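# Lay the towel flat on the table, away from the basket

## Task

Get the towel lying flat as a single layer, entirely on the table top and, viewed from overhead, not overlapping the basket. The basket must stay upright with all of its base resting on the table. Finally release everything and move the hands away.

## Robot and tools

Robot: two arms, left_arm (left five-finger hand) and right_arm (right five-finger hand, the mirror image). Scene frame: origin at table-top height midway between the nominal arm bases, +x out over the table, +z up, left_arm on the +y side (image sides do not follow these names). Calibrated bases: left_arm at (+0.040, +0.235, 0) m, right_arm at (+0.037, -0.325, 0) m, both nearly unrotated. A camera stand sits behind the arms.

Hand point: a spot that moves with the palm, about 0.05 m in front of it and 0.15 m out from the wrist face. Its +z runs along the straightened fingers, +y out of the palm, +x across the palm away from the thumb on the right hand (toward the thumb on the left hand). Straight fingers extend 0.06 to 0.07 m past the point and sit 0.06 m behind it along -y. A wrist bracket on the little-finger side reaches 0.10 m across the palm and can strike things.

The row: every motion is built from rows of 28 numbers, each in [-1, 1], always for both arms together, in this order: left dx, dy, dz, rx, ry, rz; left little, ring, middle, index, thumb_bend, thumb_turn, force_limit, speed; then the same 14 for the right arm. The six pose numbers are offsets, not poses: they are measured from that arm's Hand target as it stood when the action or move began, along scene-frame axes, with 1.0 meaning 0.6 m or 180 degrees. rx, ry, rz form one rotation vector, turning about the Hand target's position. All rows of one action (or all targets of one move) count from that same starting Hand target, so sending the same offset again in a new call moves further. All-zero pose numbers re-command the current Hand target. A translation longer than 1.0 may be shortened along its direction. Each step the controller limits the commanded orientation to within 40 degrees of the measured one.

Hand numbers are absolute targets, not offsets: +1 open/straight, -1 closed/curled; thumb_turn +1 beside the palm, -1 swung in front of it, opposite the fingers. force_limit maps -1 to about 0 N and +1 to 10 N at the fingertip (15 N for the two thumb motors). speed rises from near zero at -1 to full at +0.48 and stays full above that; use about -0.94 or lower for gentle closing. There is no keep-as-is value: to leave a hand unchanged, resend the eight numbers last carried out for it (if none yet, its hand_measured six plus hand_force_limit and hand_speed). A motor only starts when its target changes by at least 0.002. To loosen, send a target more open than hand_measured; to squeeze harder, raise force_limit and send a more closed target. With the thumb turned in, the hand wraps objects 0.035 to 0.065 m thick, or a handle down to 0.025 m.

Tools:
execute_actions(actions, cameras): actions is a list of actions; each action is up to 15 rows, one per 1/30 s step, and a short one repeats its last row. An empty list returns camera images. cameras: list of names, ["all"], or [].
move(target, speed, blend, blocking, cameras): target is one row or up to 15 rows, offsets as above, all from the same starting Hand targets. speed in m/s, 0.002 to 4.3, default 0.25 (turns at twice that in rad/s); may be one value per target. blend in metres rounds corners (0 means stop at each). Moves last 0.5 to 10 s, do not avoid obstacles or the other arm, and overshoot more when fast. Hand changes in later targets are sent only once everything is at rest on arrival. blocking=false returns early while the move runs.
wait(seconds 0 to 10, cameras); stop(cameras) brakes a running move.
zoom_image(camera, region [x0, y0, x1, y1] pixels, at most 504 by 504) on the newest image of cam_head_left, cam_head_right, cam_high, cam_low, cam_left_wrist or cam_right_wrist (all 672x504).
show_instructions() shows reference pages; finished_scene(scene) ends the current scene, irreversibly, using its number.

Results: end_effector_position (m) and end_effector_quat_wxyz in the scene frame; Hand target (the base for the next offsets); joint positions, velocities (possibly "within noise") and torques (with offsets, noise, and wrap at ±28 N m on numbers 3 and 4); hand_measured, hand_stopped_by (moving, target, force, stalled, fault), hand_load_n (positive when pushed open; near 0 after a lost grip), hand_force_limit, hand_speed; motor temperatures; step readings; and for move a "move:" line with the ending (done, off_target, moving, held, fault) and limits (paced = pose clipped, held = steps withheld). Resting 1 to 3 cm (sometimes 5 cm) below the command is normal, not contact; resend the gap if needed.

Cautions: do not let the towel or basket fall or end up off the table; do not tip the basket. Avoid fast or hard contact with the table or other fixed things, any arm-to-arm contact, and closing one hand on the other's fingers. Move slowly near contact; a target far past a surface presses hard. Keep paths away from each arm's own base. Excess finger force, releasing moving items, or overheated motors (MOTOR HOT at 85 °C, arm collapses at 100 °C) are harmful. Open the hands and lift clear before ending.

Each tool is called as a command line: name --argument value for each argument, lists and objects as JSON in quotes; but a table of rows of numbers goes row by row, as --pt "numbers of a row", without its own name.

Reference images:

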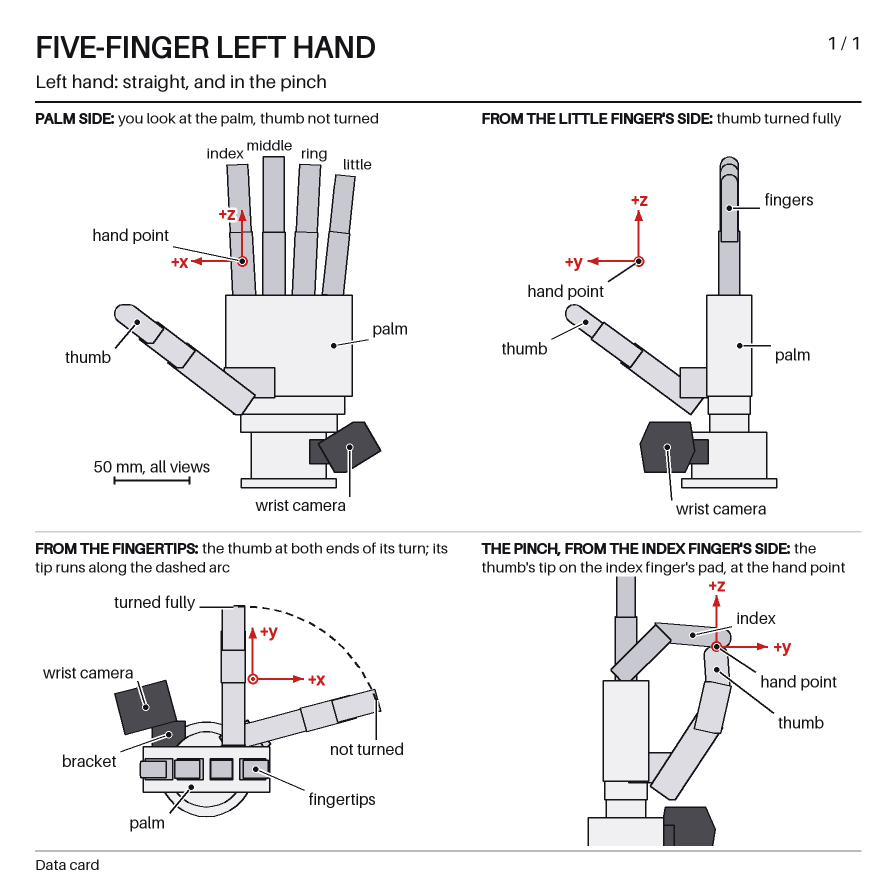

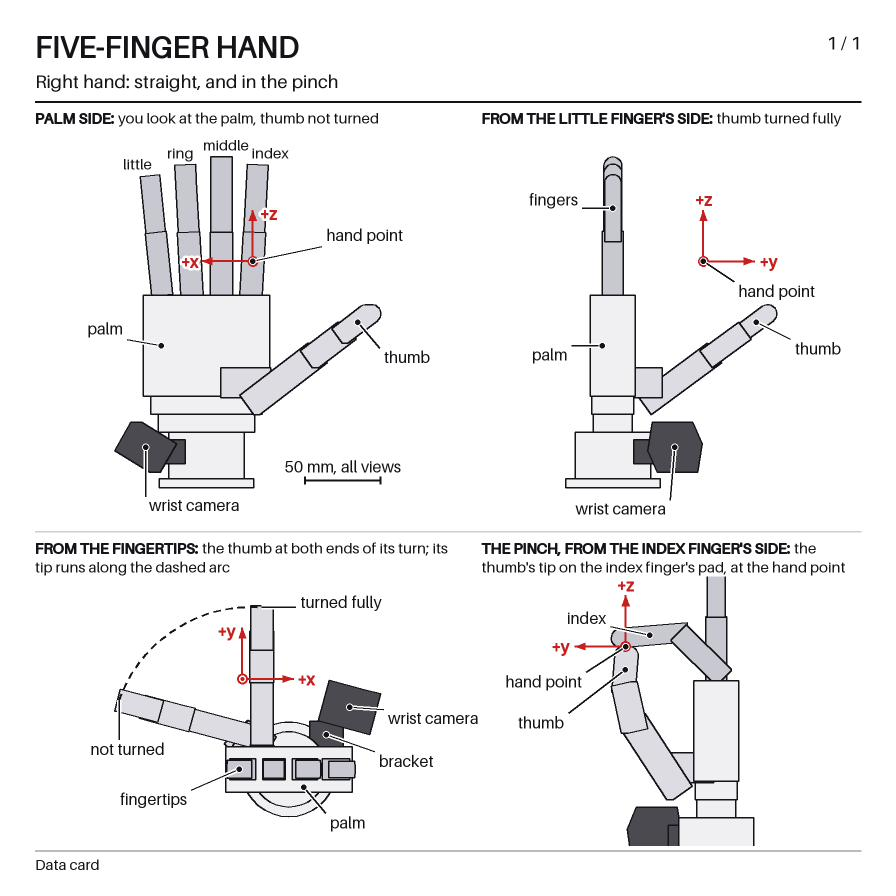

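## Session

execute_actions --actions '[]'

Scene clock: 0.00 s.
left_arm: end_effector_position=(+0.6291, -0.1531, +0.1255) hand_measured=(+1.000, +1.000, +1.000, +1.000, +1.000, +1.000) hand_load_n=(+0.0, +0.0, +0.0, +0.0, +0.0, +0.0) hand_stopped_by=(target, target, target, target, target, target) hand_force_limit=0.00 hand_speed=-0.80 end_effector_quat_wxyz=(+0.692, -0.454, +0.534, -0.173) | right_arm: end_effector_position=(+0.7670, -0.1838, +0.3672) hand_measured=(+1.000, +1.000, +1.000, +1.000, +1.000, +1.000) hand_load_n=(+0.0, +0.0, +0.0, +0.0, +0.0, +0.0) hand_stopped_by=(target, target, target, target, target, target) hand_force_limit=0.00 hand_speed=-0.80 end_effector_quat_wxyz=(-0.643, +0.718, +0.060, +0.258)
Joint positions: left_arm=[-0.861 2.092 1.409 0.754 -1.318 0.689] | right_arm=[-0.069 1.937 1.923 -0.149 -1.33 -0.623]
Joint velocities: within noise
Joint torques (N m): no reading
Motor temperatures (°C): left_arm=[26 23 24 27 26 27] | right_arm=[23 26 26 22 29 26]
Heat: left arm: hottest wrist pitch 27 °C; right arm: hottest wrist yaw 29 °C.
Hand target: left_arm +0.6323, -0.1568, +0.1254; +0.692, -0.456, +0.531, -0.175 | right_arm +0.7678, -0.1838, +0.3892; -0.641, +0.713, +0.074, +0.274

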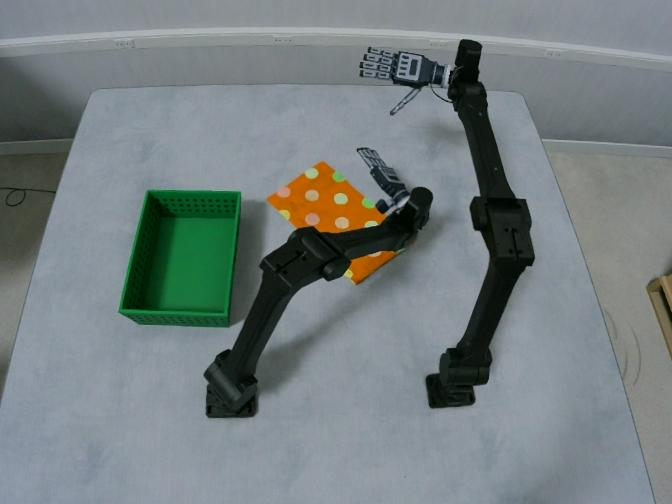

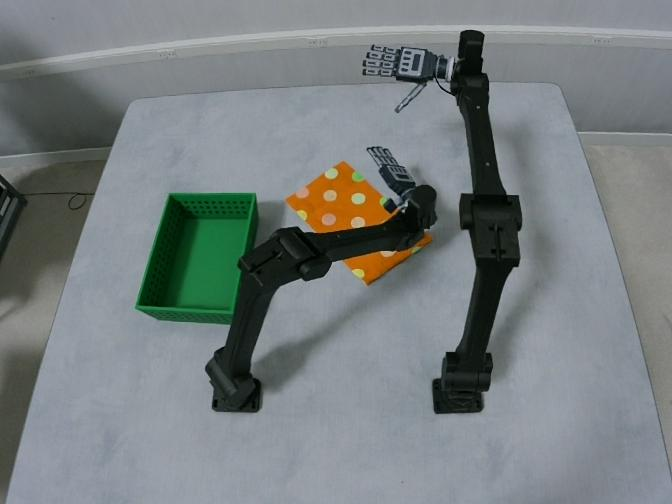

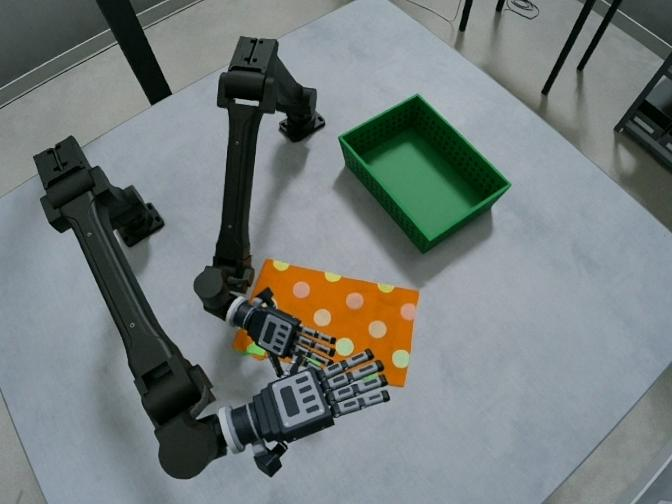

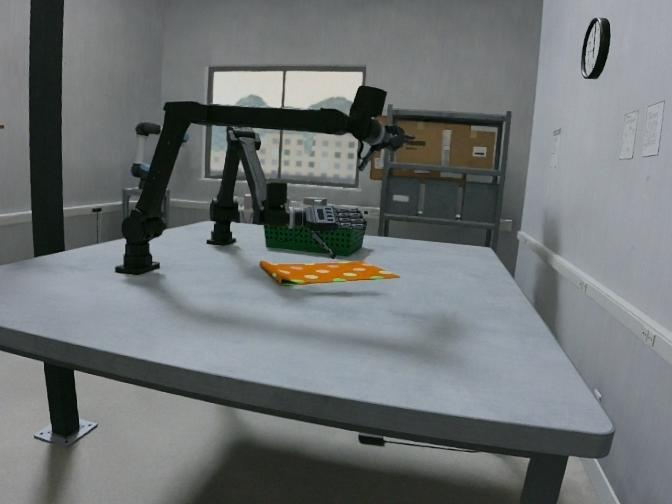

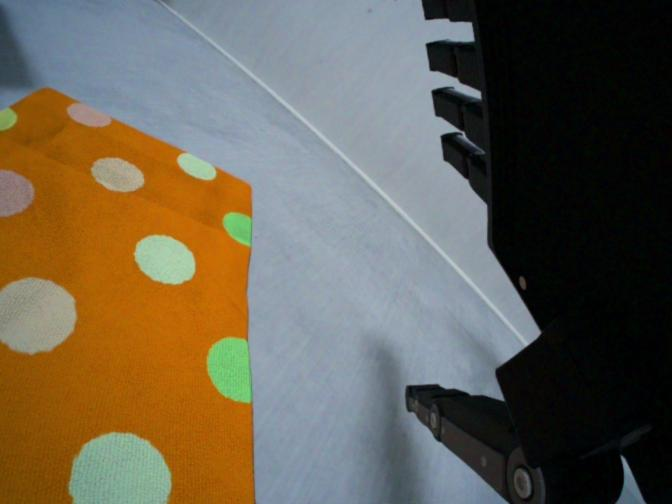

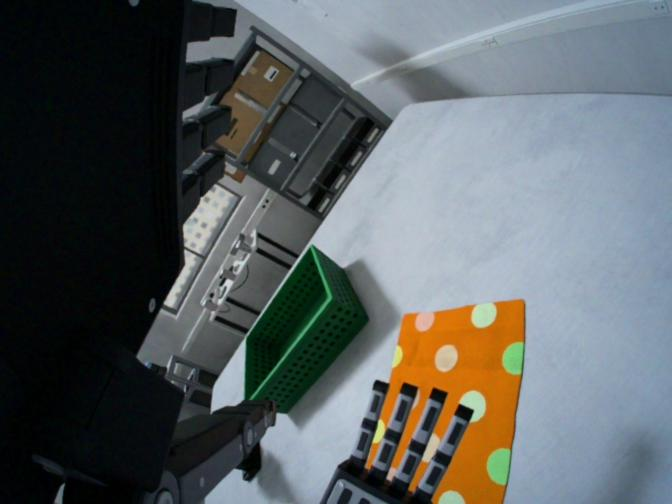

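zoom_image --camera "cam_head_left" --region '[240, 130, 460, 300]'

zoom_image --camera "cam_low" --region '[220, 170, 440, 300]'

zoom_image --camera "cam_high" --region '[210, 240, 450, 420]'

zoom_image --camera "cam_left_wrist" --region '[0, 0, 504, 504]'

Scaled by 2.291 from the camera's 672x504 image, which has a finer 960x720 frame.

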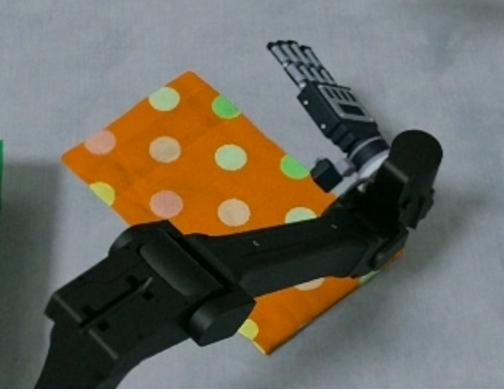

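Scaled by 2.291 from the camera's 672x504 image, which has a finer 960x720 frame.

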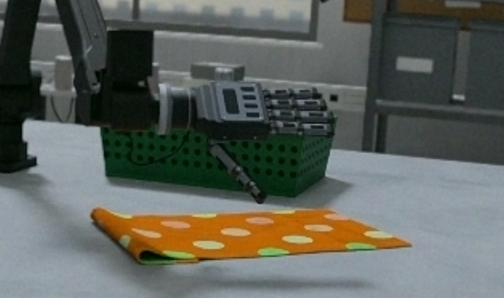

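Scaled by 2.100 from the camera's 672x504 image, which has a finer 960x720 frame.

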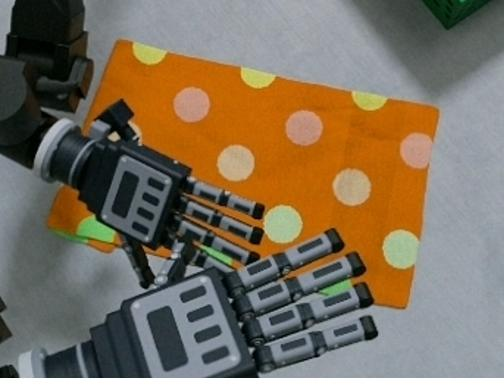

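Scaled by 1.000.

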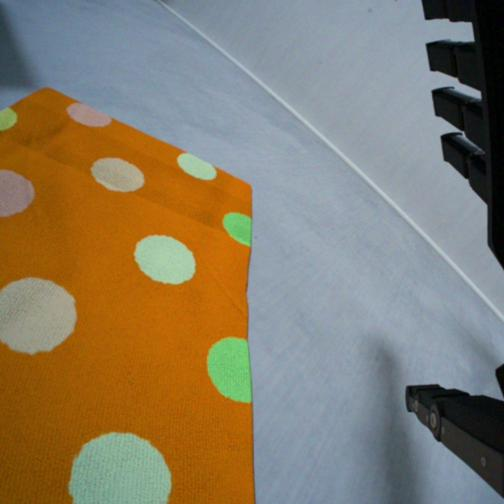

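move --target '[-0.304, 0.678, 0.374, -0.2375, 0.1985, -0.0603, 1, 1, 1, 1, 1, 1, 0, -0.8, -0.58, -0.394, -0.065, -0.0193, 0.3055, -0.4411, 1, 1, 1, 1, 1, 1, 0, -0.8]' --speed 0.35 --cameras '["all"]'

Scene clock: 16.73 s.
left_arm: end_effector_position=(+0.4423, +0.2446, +0.3324) hand_measured=(+1.000, +1.000, +1.000, +1.000, +1.000, +1.000) hand_load_n=(+0.0, +0.0, +0.0, +0.0, +0.0, -0.5) hand_stopped_by=(target, target, target, target, target, target) hand_force_limit=0.00 hand_speed=-0.80 end_effector_quat_wxyz=(-0.260, +0.657, -0.656, +0.265) | right_arm: end_effector_position=(+0.4221, -0.4181, +0.3404) hand_measured=(+1.000, +1.000, +1.000, +1.000, +1.000, +1.000) hand_load_n=(+0.5, +0.0, +0.0, +0.0, +0.0, -0.5) hand_stopped_by=(target, target, target, target, target, target) hand_force_limit=0.00 hand_speed=-0.80 end_effector_quat_wxyz=(-0.268, +0.661, -0.650, +0.263)
Joint positions: left_arm=[0.131 1.041 1.243 -1.016 0.098 0.093] | right_arm=[-0.411 1.066 1.283 -1.065 -0.289 -0.31]
Joint torques (N m): left_arm=[2.37 -4.48 14.35 0.88 0.17 0.1] | right_arm=[-0.85 -5.25 8.58 1.21 -0.02 0.12]
Heat: left arm: hottest waist 26 °C; right arm: hottest elbow 29 °C.
Hand target: left_arm +0.4499, +0.2500, +0.3500; -0.271, +0.653, -0.653, +0.271 | right_arm +0.4198, -0.4203, +0.3503; -0.270, +0.653, -0.653, +0.271
Off the commanded pose: left_arm 0.020 m, 1 deg | right_arm 0.010 m, 1 deg.
move: off_target (left_arm)

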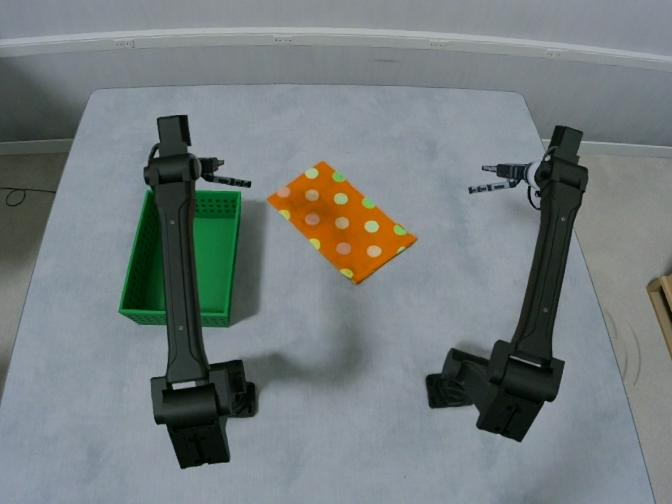

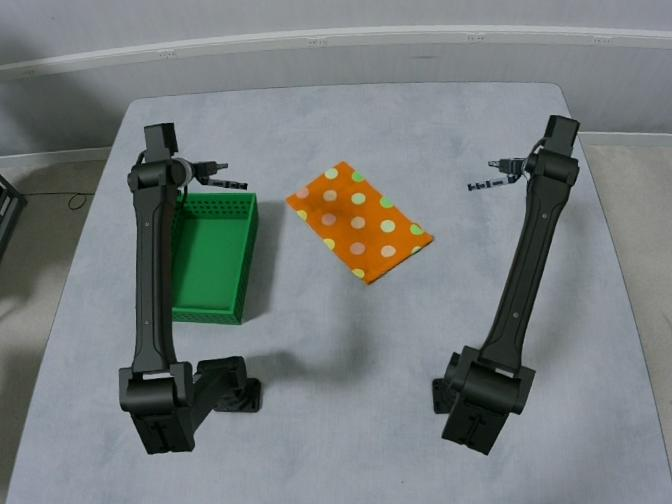

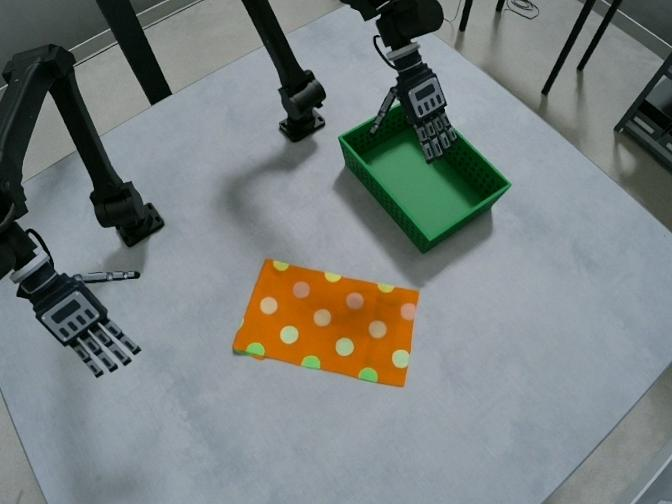

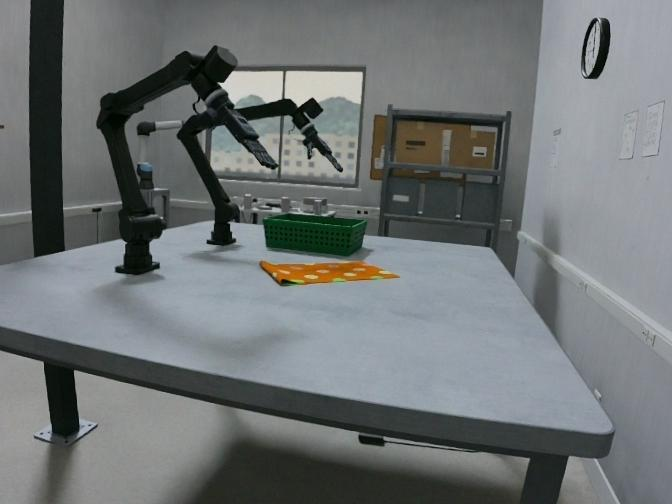

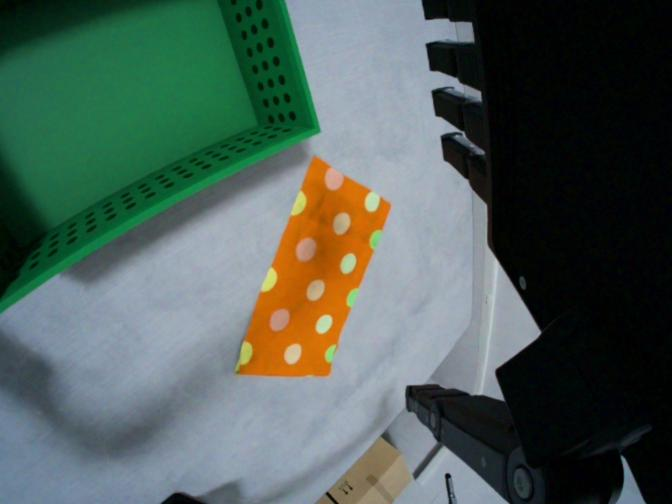

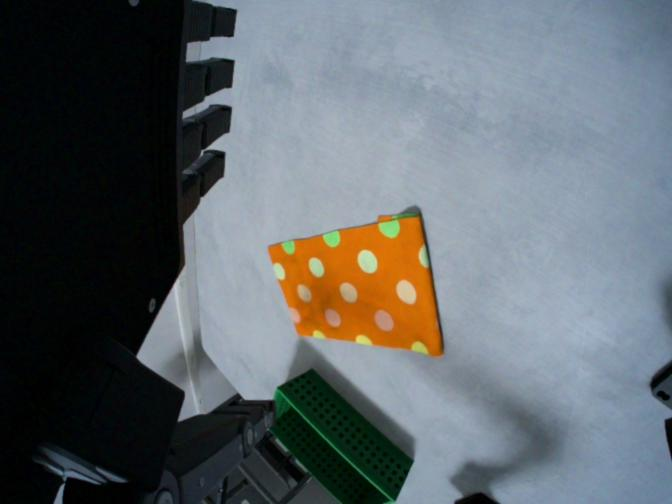

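zoom_image --camera "cam_right_wrist" --region '[250, 190, 460, 370]'

zoom_image --camera "cam_left_wrist" --region '[210, 140, 420, 390]'

zoom_image --camera "cam_high" --region '[220, 245, 440, 400]'

zoom_image --camera "cam_head_right" --region '[270, 150, 450, 300]'

zoom_image --camera "cam_low" --region '[240, 240, 420, 300]'

Scaled by 2.400 from the camera's 672x504 image, which has a finer 960x720 frame.

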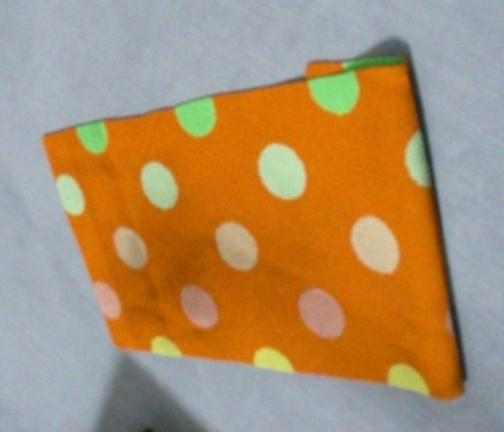

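Scaled by 2.016 from the camera's 672x504 image, which has a finer 960x720 frame.

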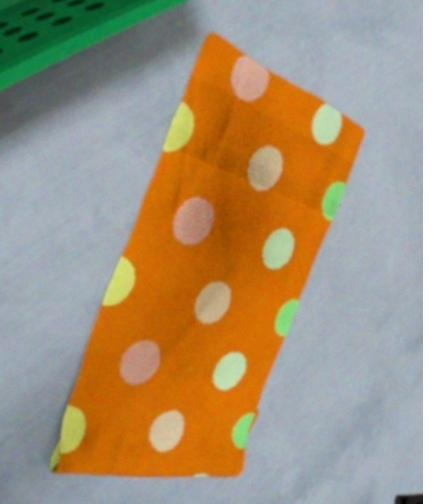

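Scaled by 2.291 from the camera's 672x504 image, which has a finer 960x720 frame.

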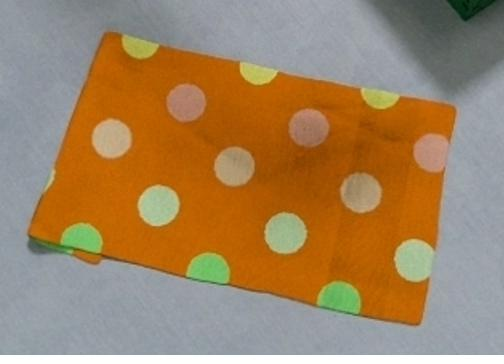

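Scaled by 2.800 from the camera's 672x504 image, which has a finer 960x720 frame.

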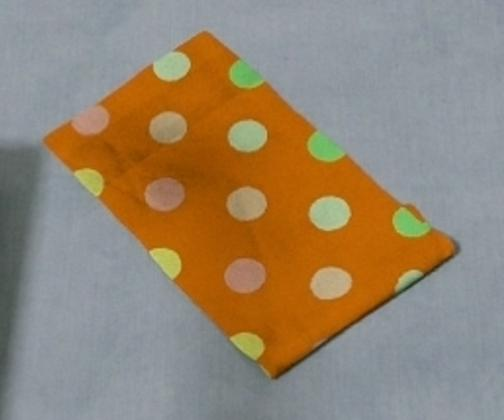

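Scaled by 2.800 from the camera's 672x504 image, which has a finer 960x720 frame.

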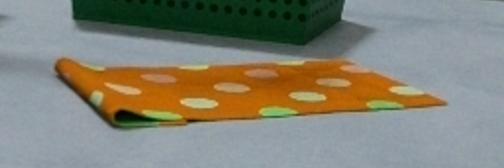

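move --target '[0,0,0,0,0,0, 1, 1, 1, 1, 1, 1, 0, -0.8, 0.333, 0.1, -0.384, 0.0607, -0.130, 0.2736, 1, 1, 1, 1, 1, 1, 0, -0.8]' --speed 0.3 --cameras '["cam_right_wrist", "cam_head_left", "cam_head_right"]'

Scene clock: 40.60 s.
left_arm: end_effector_position=(+0.4422, +0.2446, +0.3324) hand_measured=(+1.000, +1.000, +1.000, +1.000, +1.000, +1.000) hand_load_n=(+0.0, +0.0, +0.0, +0.0, +0.0, +0.0) hand_stopped_by=(target, target, target, target, target, target) hand_force_limit=0.00 hand_speed=-0.80 end_effector_quat_wxyz=(-0.260, +0.657, -0.656, +0.265) | right_arm: end_effector_position=(+0.5994, -0.3573, +0.1038) hand_measured=(+1.000, +1.000, +1.000, +1.000, +1.000, +1.000) hand_load_n=(+0.0, -0.5, +0.0, +0.0, +0.0, -0.5) hand_stopped_by=(target, target, target, target, target, target) hand_force_limit=0.00 hand_speed=-0.80 end_effector_quat_wxyz=(-0.538, +0.767, -0.302, +0.175)
Joint positions: left_arm=[0.131 1.041 1.243 -1.016 0.099 0.094] | right_arm=[-0.357 1.735 1.156 -0.279 -1.075 -0.735]
Joint torques (N m): left_arm=[2.32 -5.13 14.3 0.81 0.14 0.1] | right_arm=[0.26 -10.87 9.78 1.5 -0.56 -0.09]
Motor temperatures (°C): left_arm=[26 24 29 26 26 26] | right_arm=[23 27 32 22 28 26]
Heat: left arm: hottest elbow 29 °C; right arm: hottest elbow 32 °C.
Hand target: left_arm +0.4499, +0.2499, +0.3500; -0.271, +0.653, -0.653, +0.271 | right_arm +0.6194, -0.3602, +0.1198; -0.539, +0.770, -0.280, +0.196
Off the commanded pose: left_arm 0.020 m, 1 deg | right_arm 0.026 m, 3 deg.
move: off_target (left_arm, right_arm)
Images, in order (width x height): cam_head_left 672x504, cam_head_right 672x504, cam_right_wrist 672x504.

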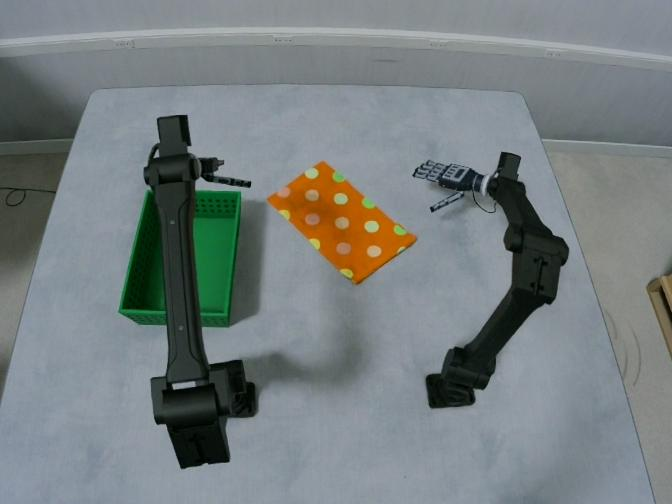

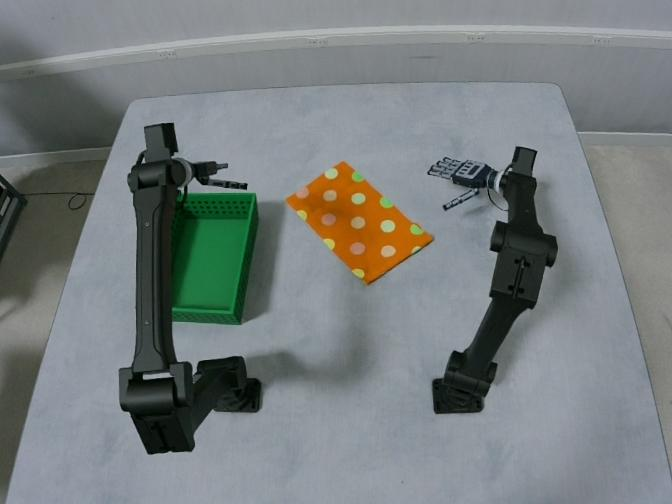

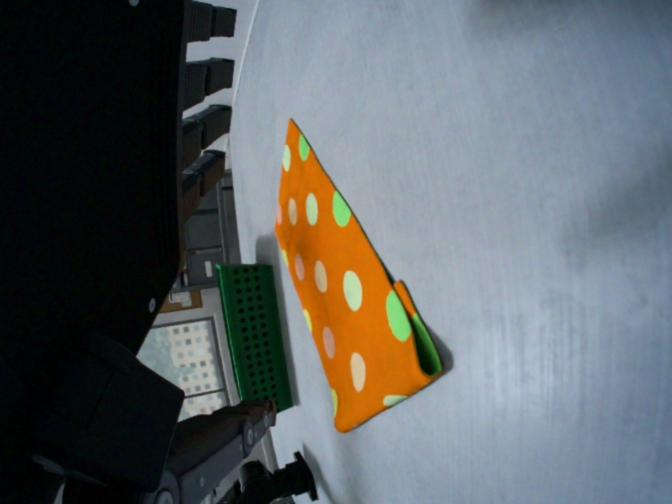

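zoom_image --camera "cam_right_wrist" --region '[260, 100, 470, 450]'

zoom_image --camera "cam_right_wrist" --region '[360, 250, 460, 400]'

zoom_image --camera "cam_right_wrist" --region '[260, 100, 390, 290]'

Scaled by 1.440 from the camera's 672x504 image, which has a finer 960x720 frame.

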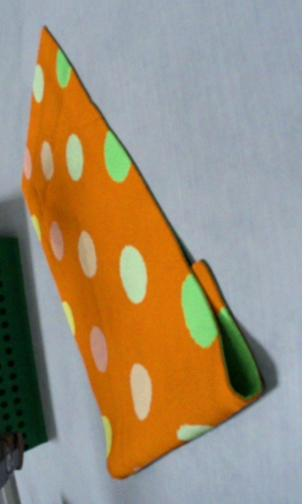

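Scaled by 3.360 from the camera's 672x504 image, which has a finer 960x720 frame.

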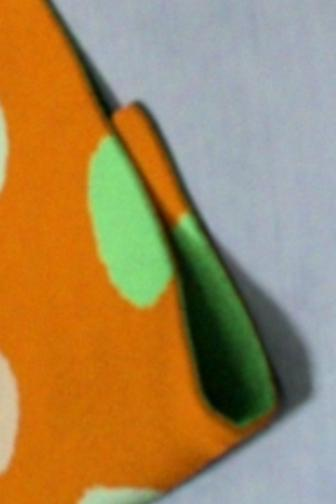

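Scaled by 2.653 from the camera's 672x504 image, which has a finer 960x720 frame.

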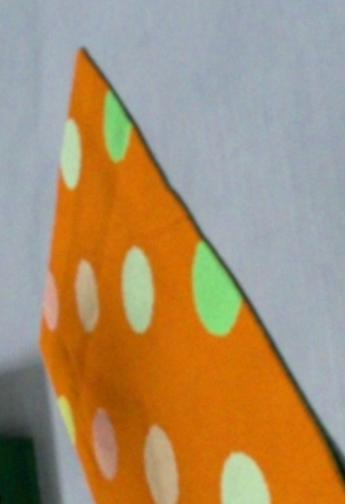

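move --target '[0,0,0,0,0,0, 1, 1, 1, 1, 1, 1, 0, -0.8, 0.3, 0.16, -0.02, 0,0,0, 1, 1, 1, 1, 1, 1, 0, -0.8]' --speed 0.3 --cameras '["cam_right_wrist"]'

zoom_image --camera "cam_right_wrist" --region '[220, 150, 472, 402]'

Scene clock: 44.80 s.
left_arm: end_effector_position=(+0.4422, +0.2446, +0.3324) hand_measured=(+1.000, +1.000, +1.000, +1.000, +1.000, +1.000) hand_load_n=(+0.0, +0.0, +0.0, +0.0, +0.0, +0.0) hand_stopped_by=(target, target, target, target, target, target) hand_force_limit=0.00 hand_speed=-0.80 end_effector_quat_wxyz=(-0.260, +0.657, -0.656, +0.265) | right_arm: end_effector_position=(+0.7828, -0.2624, +0.0931) hand_measured=(+1.000, +1.000, +1.000, +1.000, +1.000, +1.000) hand_load_n=(+0.0, +0.0, +0.0, +0.0, +0.0, +0.0) hand_stopped_by=(target, target, target, target, target, target) hand_force_limit=0.00 hand_speed=-0.80 end_effector_quat_wxyz=(-0.536, +0.773, -0.285, +0.185)
Joint positions: left_arm=[0.131 1.041 1.243 -1.016 0.099 0.094] | right_arm=[-0.128 2.092 1.649 -0.178 -0.909 -0.493]
Joint torques (N m): left_arm=[2.02 -4.89 14.49 0.9 0.18 0.1] | right_arm=[-0.62 -15.44 10.88 1.2 -0.24 0.12]
Heat: left arm: hottest elbow 30 °C; right arm: hottest elbow 33 °C.
Hand target: left_arm +0.4499, +0.2499, +0.3500; -0.271, +0.653, -0.653, +0.271 | right_arm +0.7995, -0.2640, +0.1080; -0.539, +0.770, -0.280, +0.196
Off the commanded pose: left_arm 0.020 m, 1 deg | right_arm 0.022 m, 1 deg.
move: off_target (left_arm, right_arm)
Images, in order (width x height): cam_right_wrist 672x504.

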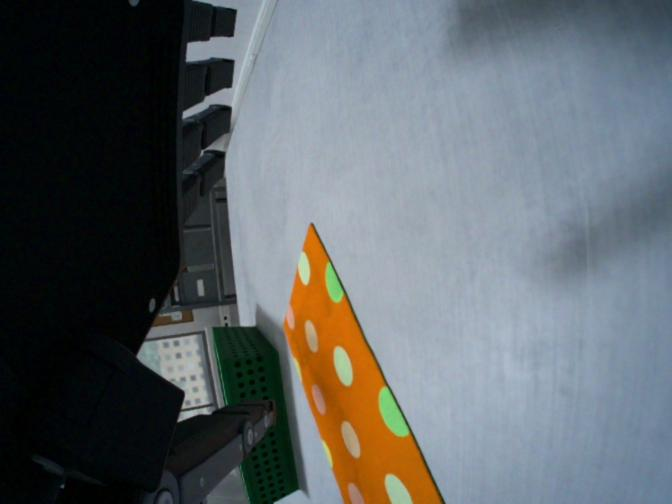

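Scaled by 2.000 from the camera's 672x504 image, which has a finer 960x720 frame.

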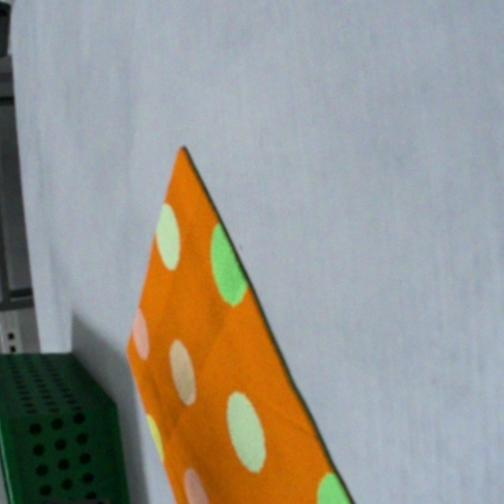

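move --target '[0.517,-0.308,-0.383,0,0,0.213, -0.9, -0.9, 1, 1, 0.6, -1, 0, -0.5, -0.3, -0.167, 0.083, 0,0,0, 1, 1, 1, 1, 1, 1, 0, -0.8]' --speed 0.3 --cameras '["all"]'

Scene clock: 57.40 s.
left_arm: end_effector_position=(+0.7486, +0.0712, +0.1174) hand_measured=(-0.900, -0.900, +1.000, +1.000, +0.600, -1.000) hand_load_n=(+0.0, +0.0, +0.0, +0.0, +0.0, +0.0) hand_stopped_by=(target, target, target, target, target, target) hand_force_limit=0.00 hand_speed=-0.50 end_effector_quat_wxyz=(-0.344, +0.830, -0.408, +0.161) | right_arm: end_effector_position=(+0.6195, -0.3630, +0.1461) hand_measured=(+1.000, +1.000, +1.000, +1.000, +1.000, +1.000) hand_load_n=(+0.0, +0.0, +0.0, +0.0, +0.0, +0.0) hand_stopped_by=(target, target, target, target, target, target) hand_force_limit=0.00 hand_speed=-0.80 end_effector_quat_wxyz=(-0.539, +0.769, -0.288, +0.186)
Joint positions: left_arm=[-0.315 1.997 1.776 -0.852 -0.627 -0.806] | right_arm=[-0.355 1.721 1.259 -0.372 -1.08 -0.746]
Joint velocities: left_arm=[within noise] | right_arm=[-0.015 -0.015 -0.046 0.007 0.007 0.007]
Joint torques (N m): left_arm=[1.67 -17.2 13.7 0.36 -0.5 -0.05] | right_arm=[-0.5 -13.1 7.12 0.95 -0.55 -0.11]
Motor temperatures (°C): left_arm=[26 24 31 26 25 26] | right_arm=[23 28 37 22 28 26]
Heat: left arm: hottest elbow 31 °C; right arm: hottest elbow 37 °C.
Hand target: left_arm +0.7601, +0.0652, +0.1201; -0.345, +0.831, -0.403, +0.167 | right_arm +0.6195, -0.3643, +0.1578; -0.539, +0.770, -0.280, +0.196
Off the commanded pose: left_arm 0.013 m, 1 deg | right_arm 0.012 m, 2 deg.
move: off_target (left_arm, right_arm)

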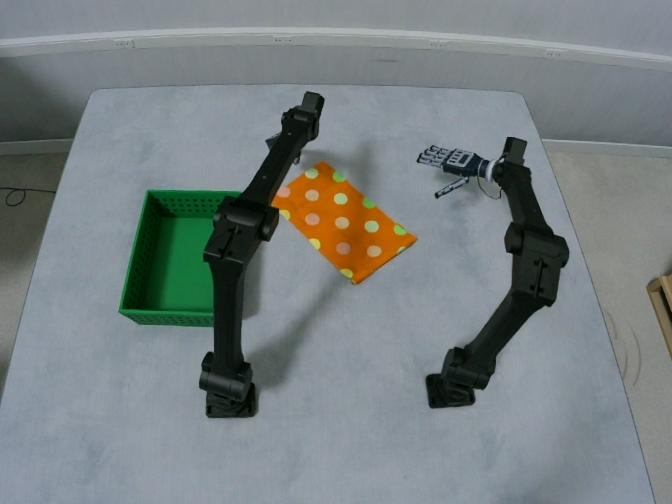

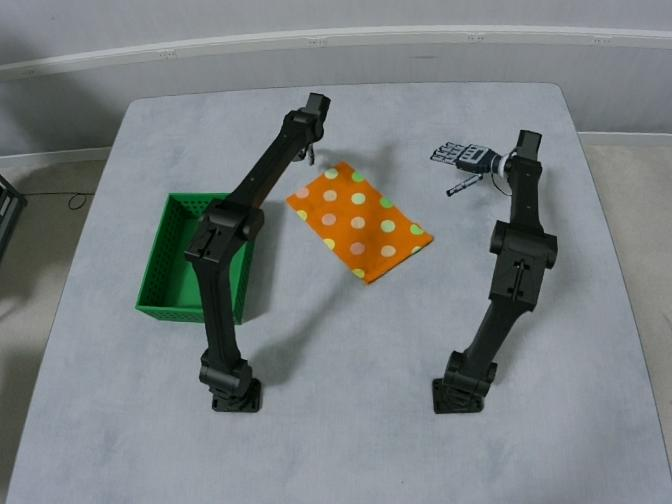

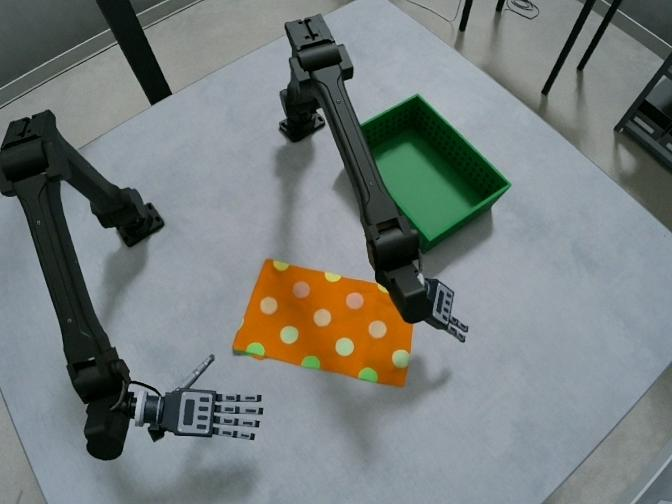

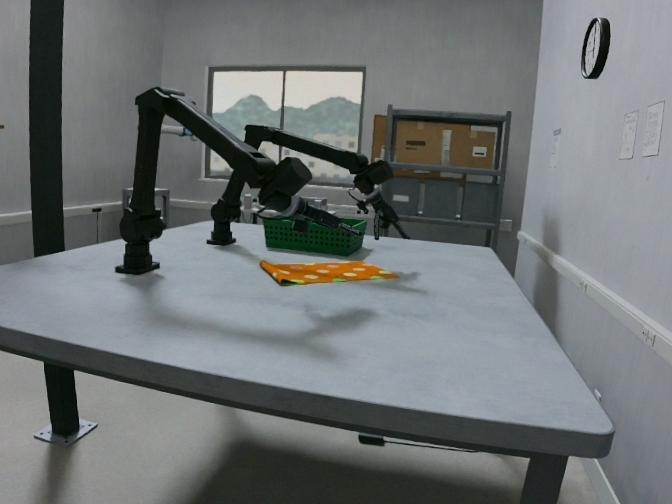

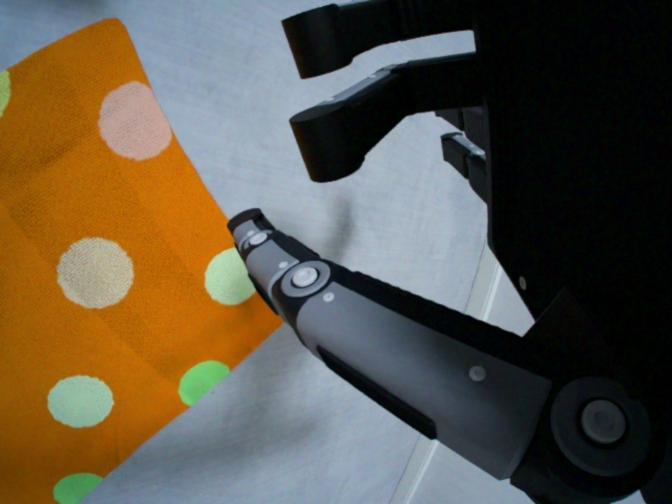

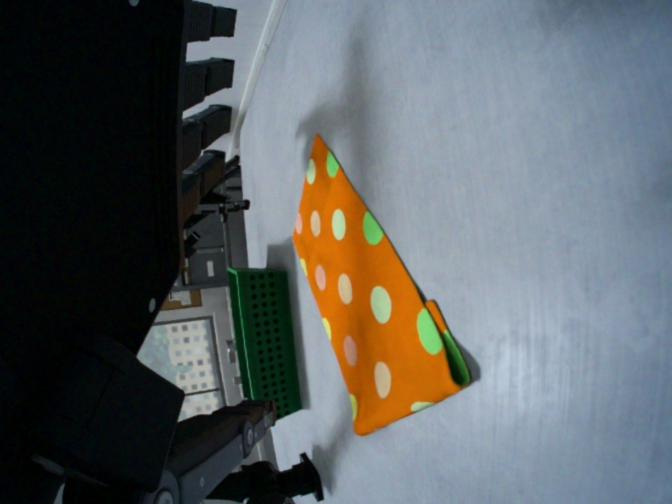

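zoom_image --camera "cam_left_wrist" --region '[0, 0, 300, 504]'

zoom_image --camera "cam_high" --region '[230, 240, 480, 400]'

Scaled by 1.000.

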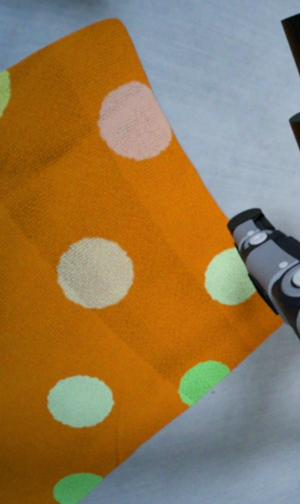

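Scaled by 2.016 from the camera's 672x504 image, which has a finer 960x720 frame.

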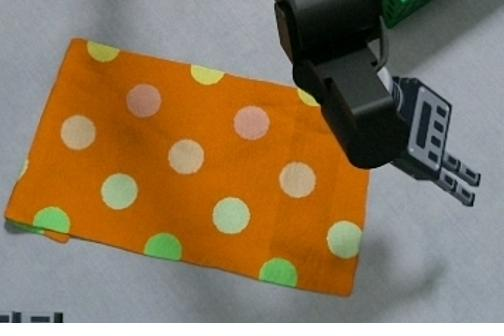

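move --target '[-0.0385,-0.037,-0.117,0.062,-0.0785,0, -0.9, -0.9, 0.5, 0.5, 0.5, -1, 0, -0.5, 0,0,0, 0,0,0, 1, 1, 1, 1, 1, 1, 0, -0.8]' --speed 0.15 --cameras '["cam_left_wrist", "cam_high", "cam_right_wrist"]'

Scene clock: 64.47 s.
left_arm: end_effector_position=(+0.7395, +0.0474, +0.0587) hand_measured=(-0.900, -0.900, +0.500, +0.500, +0.500, -1.000) hand_load_n=(+0.0, +0.5, +0.0, +0.0, +0.0, +0.0) hand_stopped_by=(target, target, target, target, target, target) hand_force_limit=0.00 hand_speed=-0.50 end_effector_quat_wxyz=(-0.469, +0.771, -0.364, +0.231) | right_arm: end_effector_position=(+0.6195, -0.3630, +0.1461) hand_measured=(+1.000, +1.000, +1.000, +1.000, +1.000, +1.000) hand_load_n=(+0.0, +0.0, +0.0, +0.0, +0.0, +0.0) hand_stopped_by=(target, target, target, target, target, target) hand_force_limit=0.00 hand_speed=-0.80 end_effector_quat_wxyz=(-0.539, +0.769, -0.288, +0.187)
Joint positions: left_arm=[-0.425 1.996 1.468 -0.309 -0.914 -0.736] | right_arm=[-0.355 1.721 1.259 -0.372 -1.08 -0.746]
Joint torques (N m): left_arm=[0.62 -17.44 8.23 1.43 -0.61 0.11] | right_arm=[-0.56 -13.1 7.12 0.95 -0.56 -0.1]
Heat: left arm: hottest elbow 32 °C; right arm: hottest elbow 36 °C.
Hand target: left_arm +0.7369, +0.0430, +0.0498; -0.471, +0.767, -0.372, +0.228 | right_arm +0.6195, -0.3643, +0.1578; -0.539, +0.770, -0.280, +0.196
Off the commanded pose: left_arm 0.010 m, 1 deg | right_arm 0.012 m, 1 deg.
move: off_target (right_arm)
Images, in order (width x height): cam_high 672x504, cam_left_wrist 672x504, cam_right_wrist 672x504.

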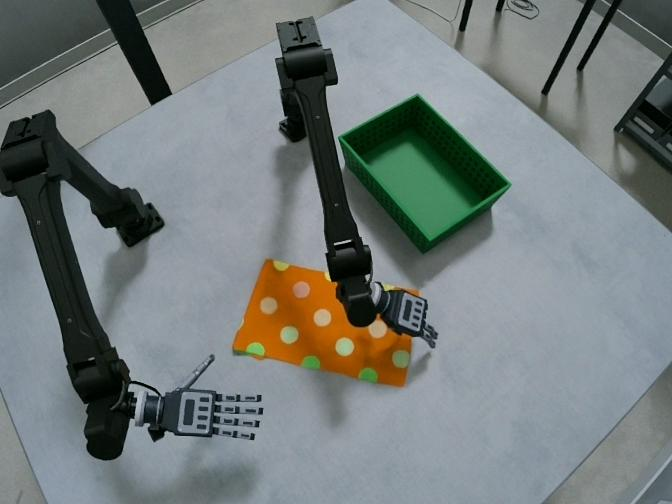

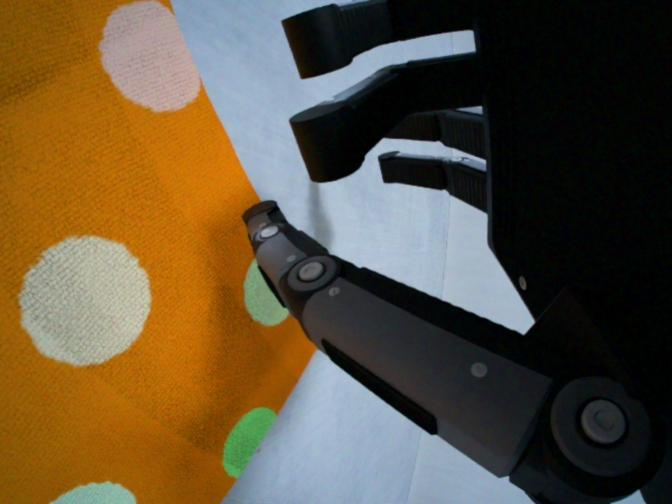

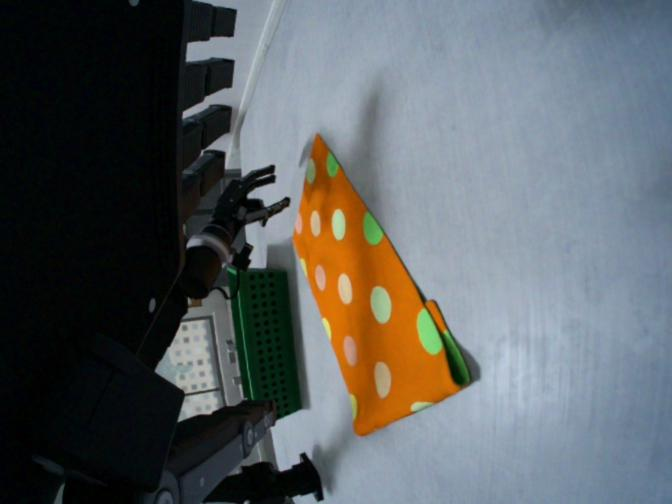

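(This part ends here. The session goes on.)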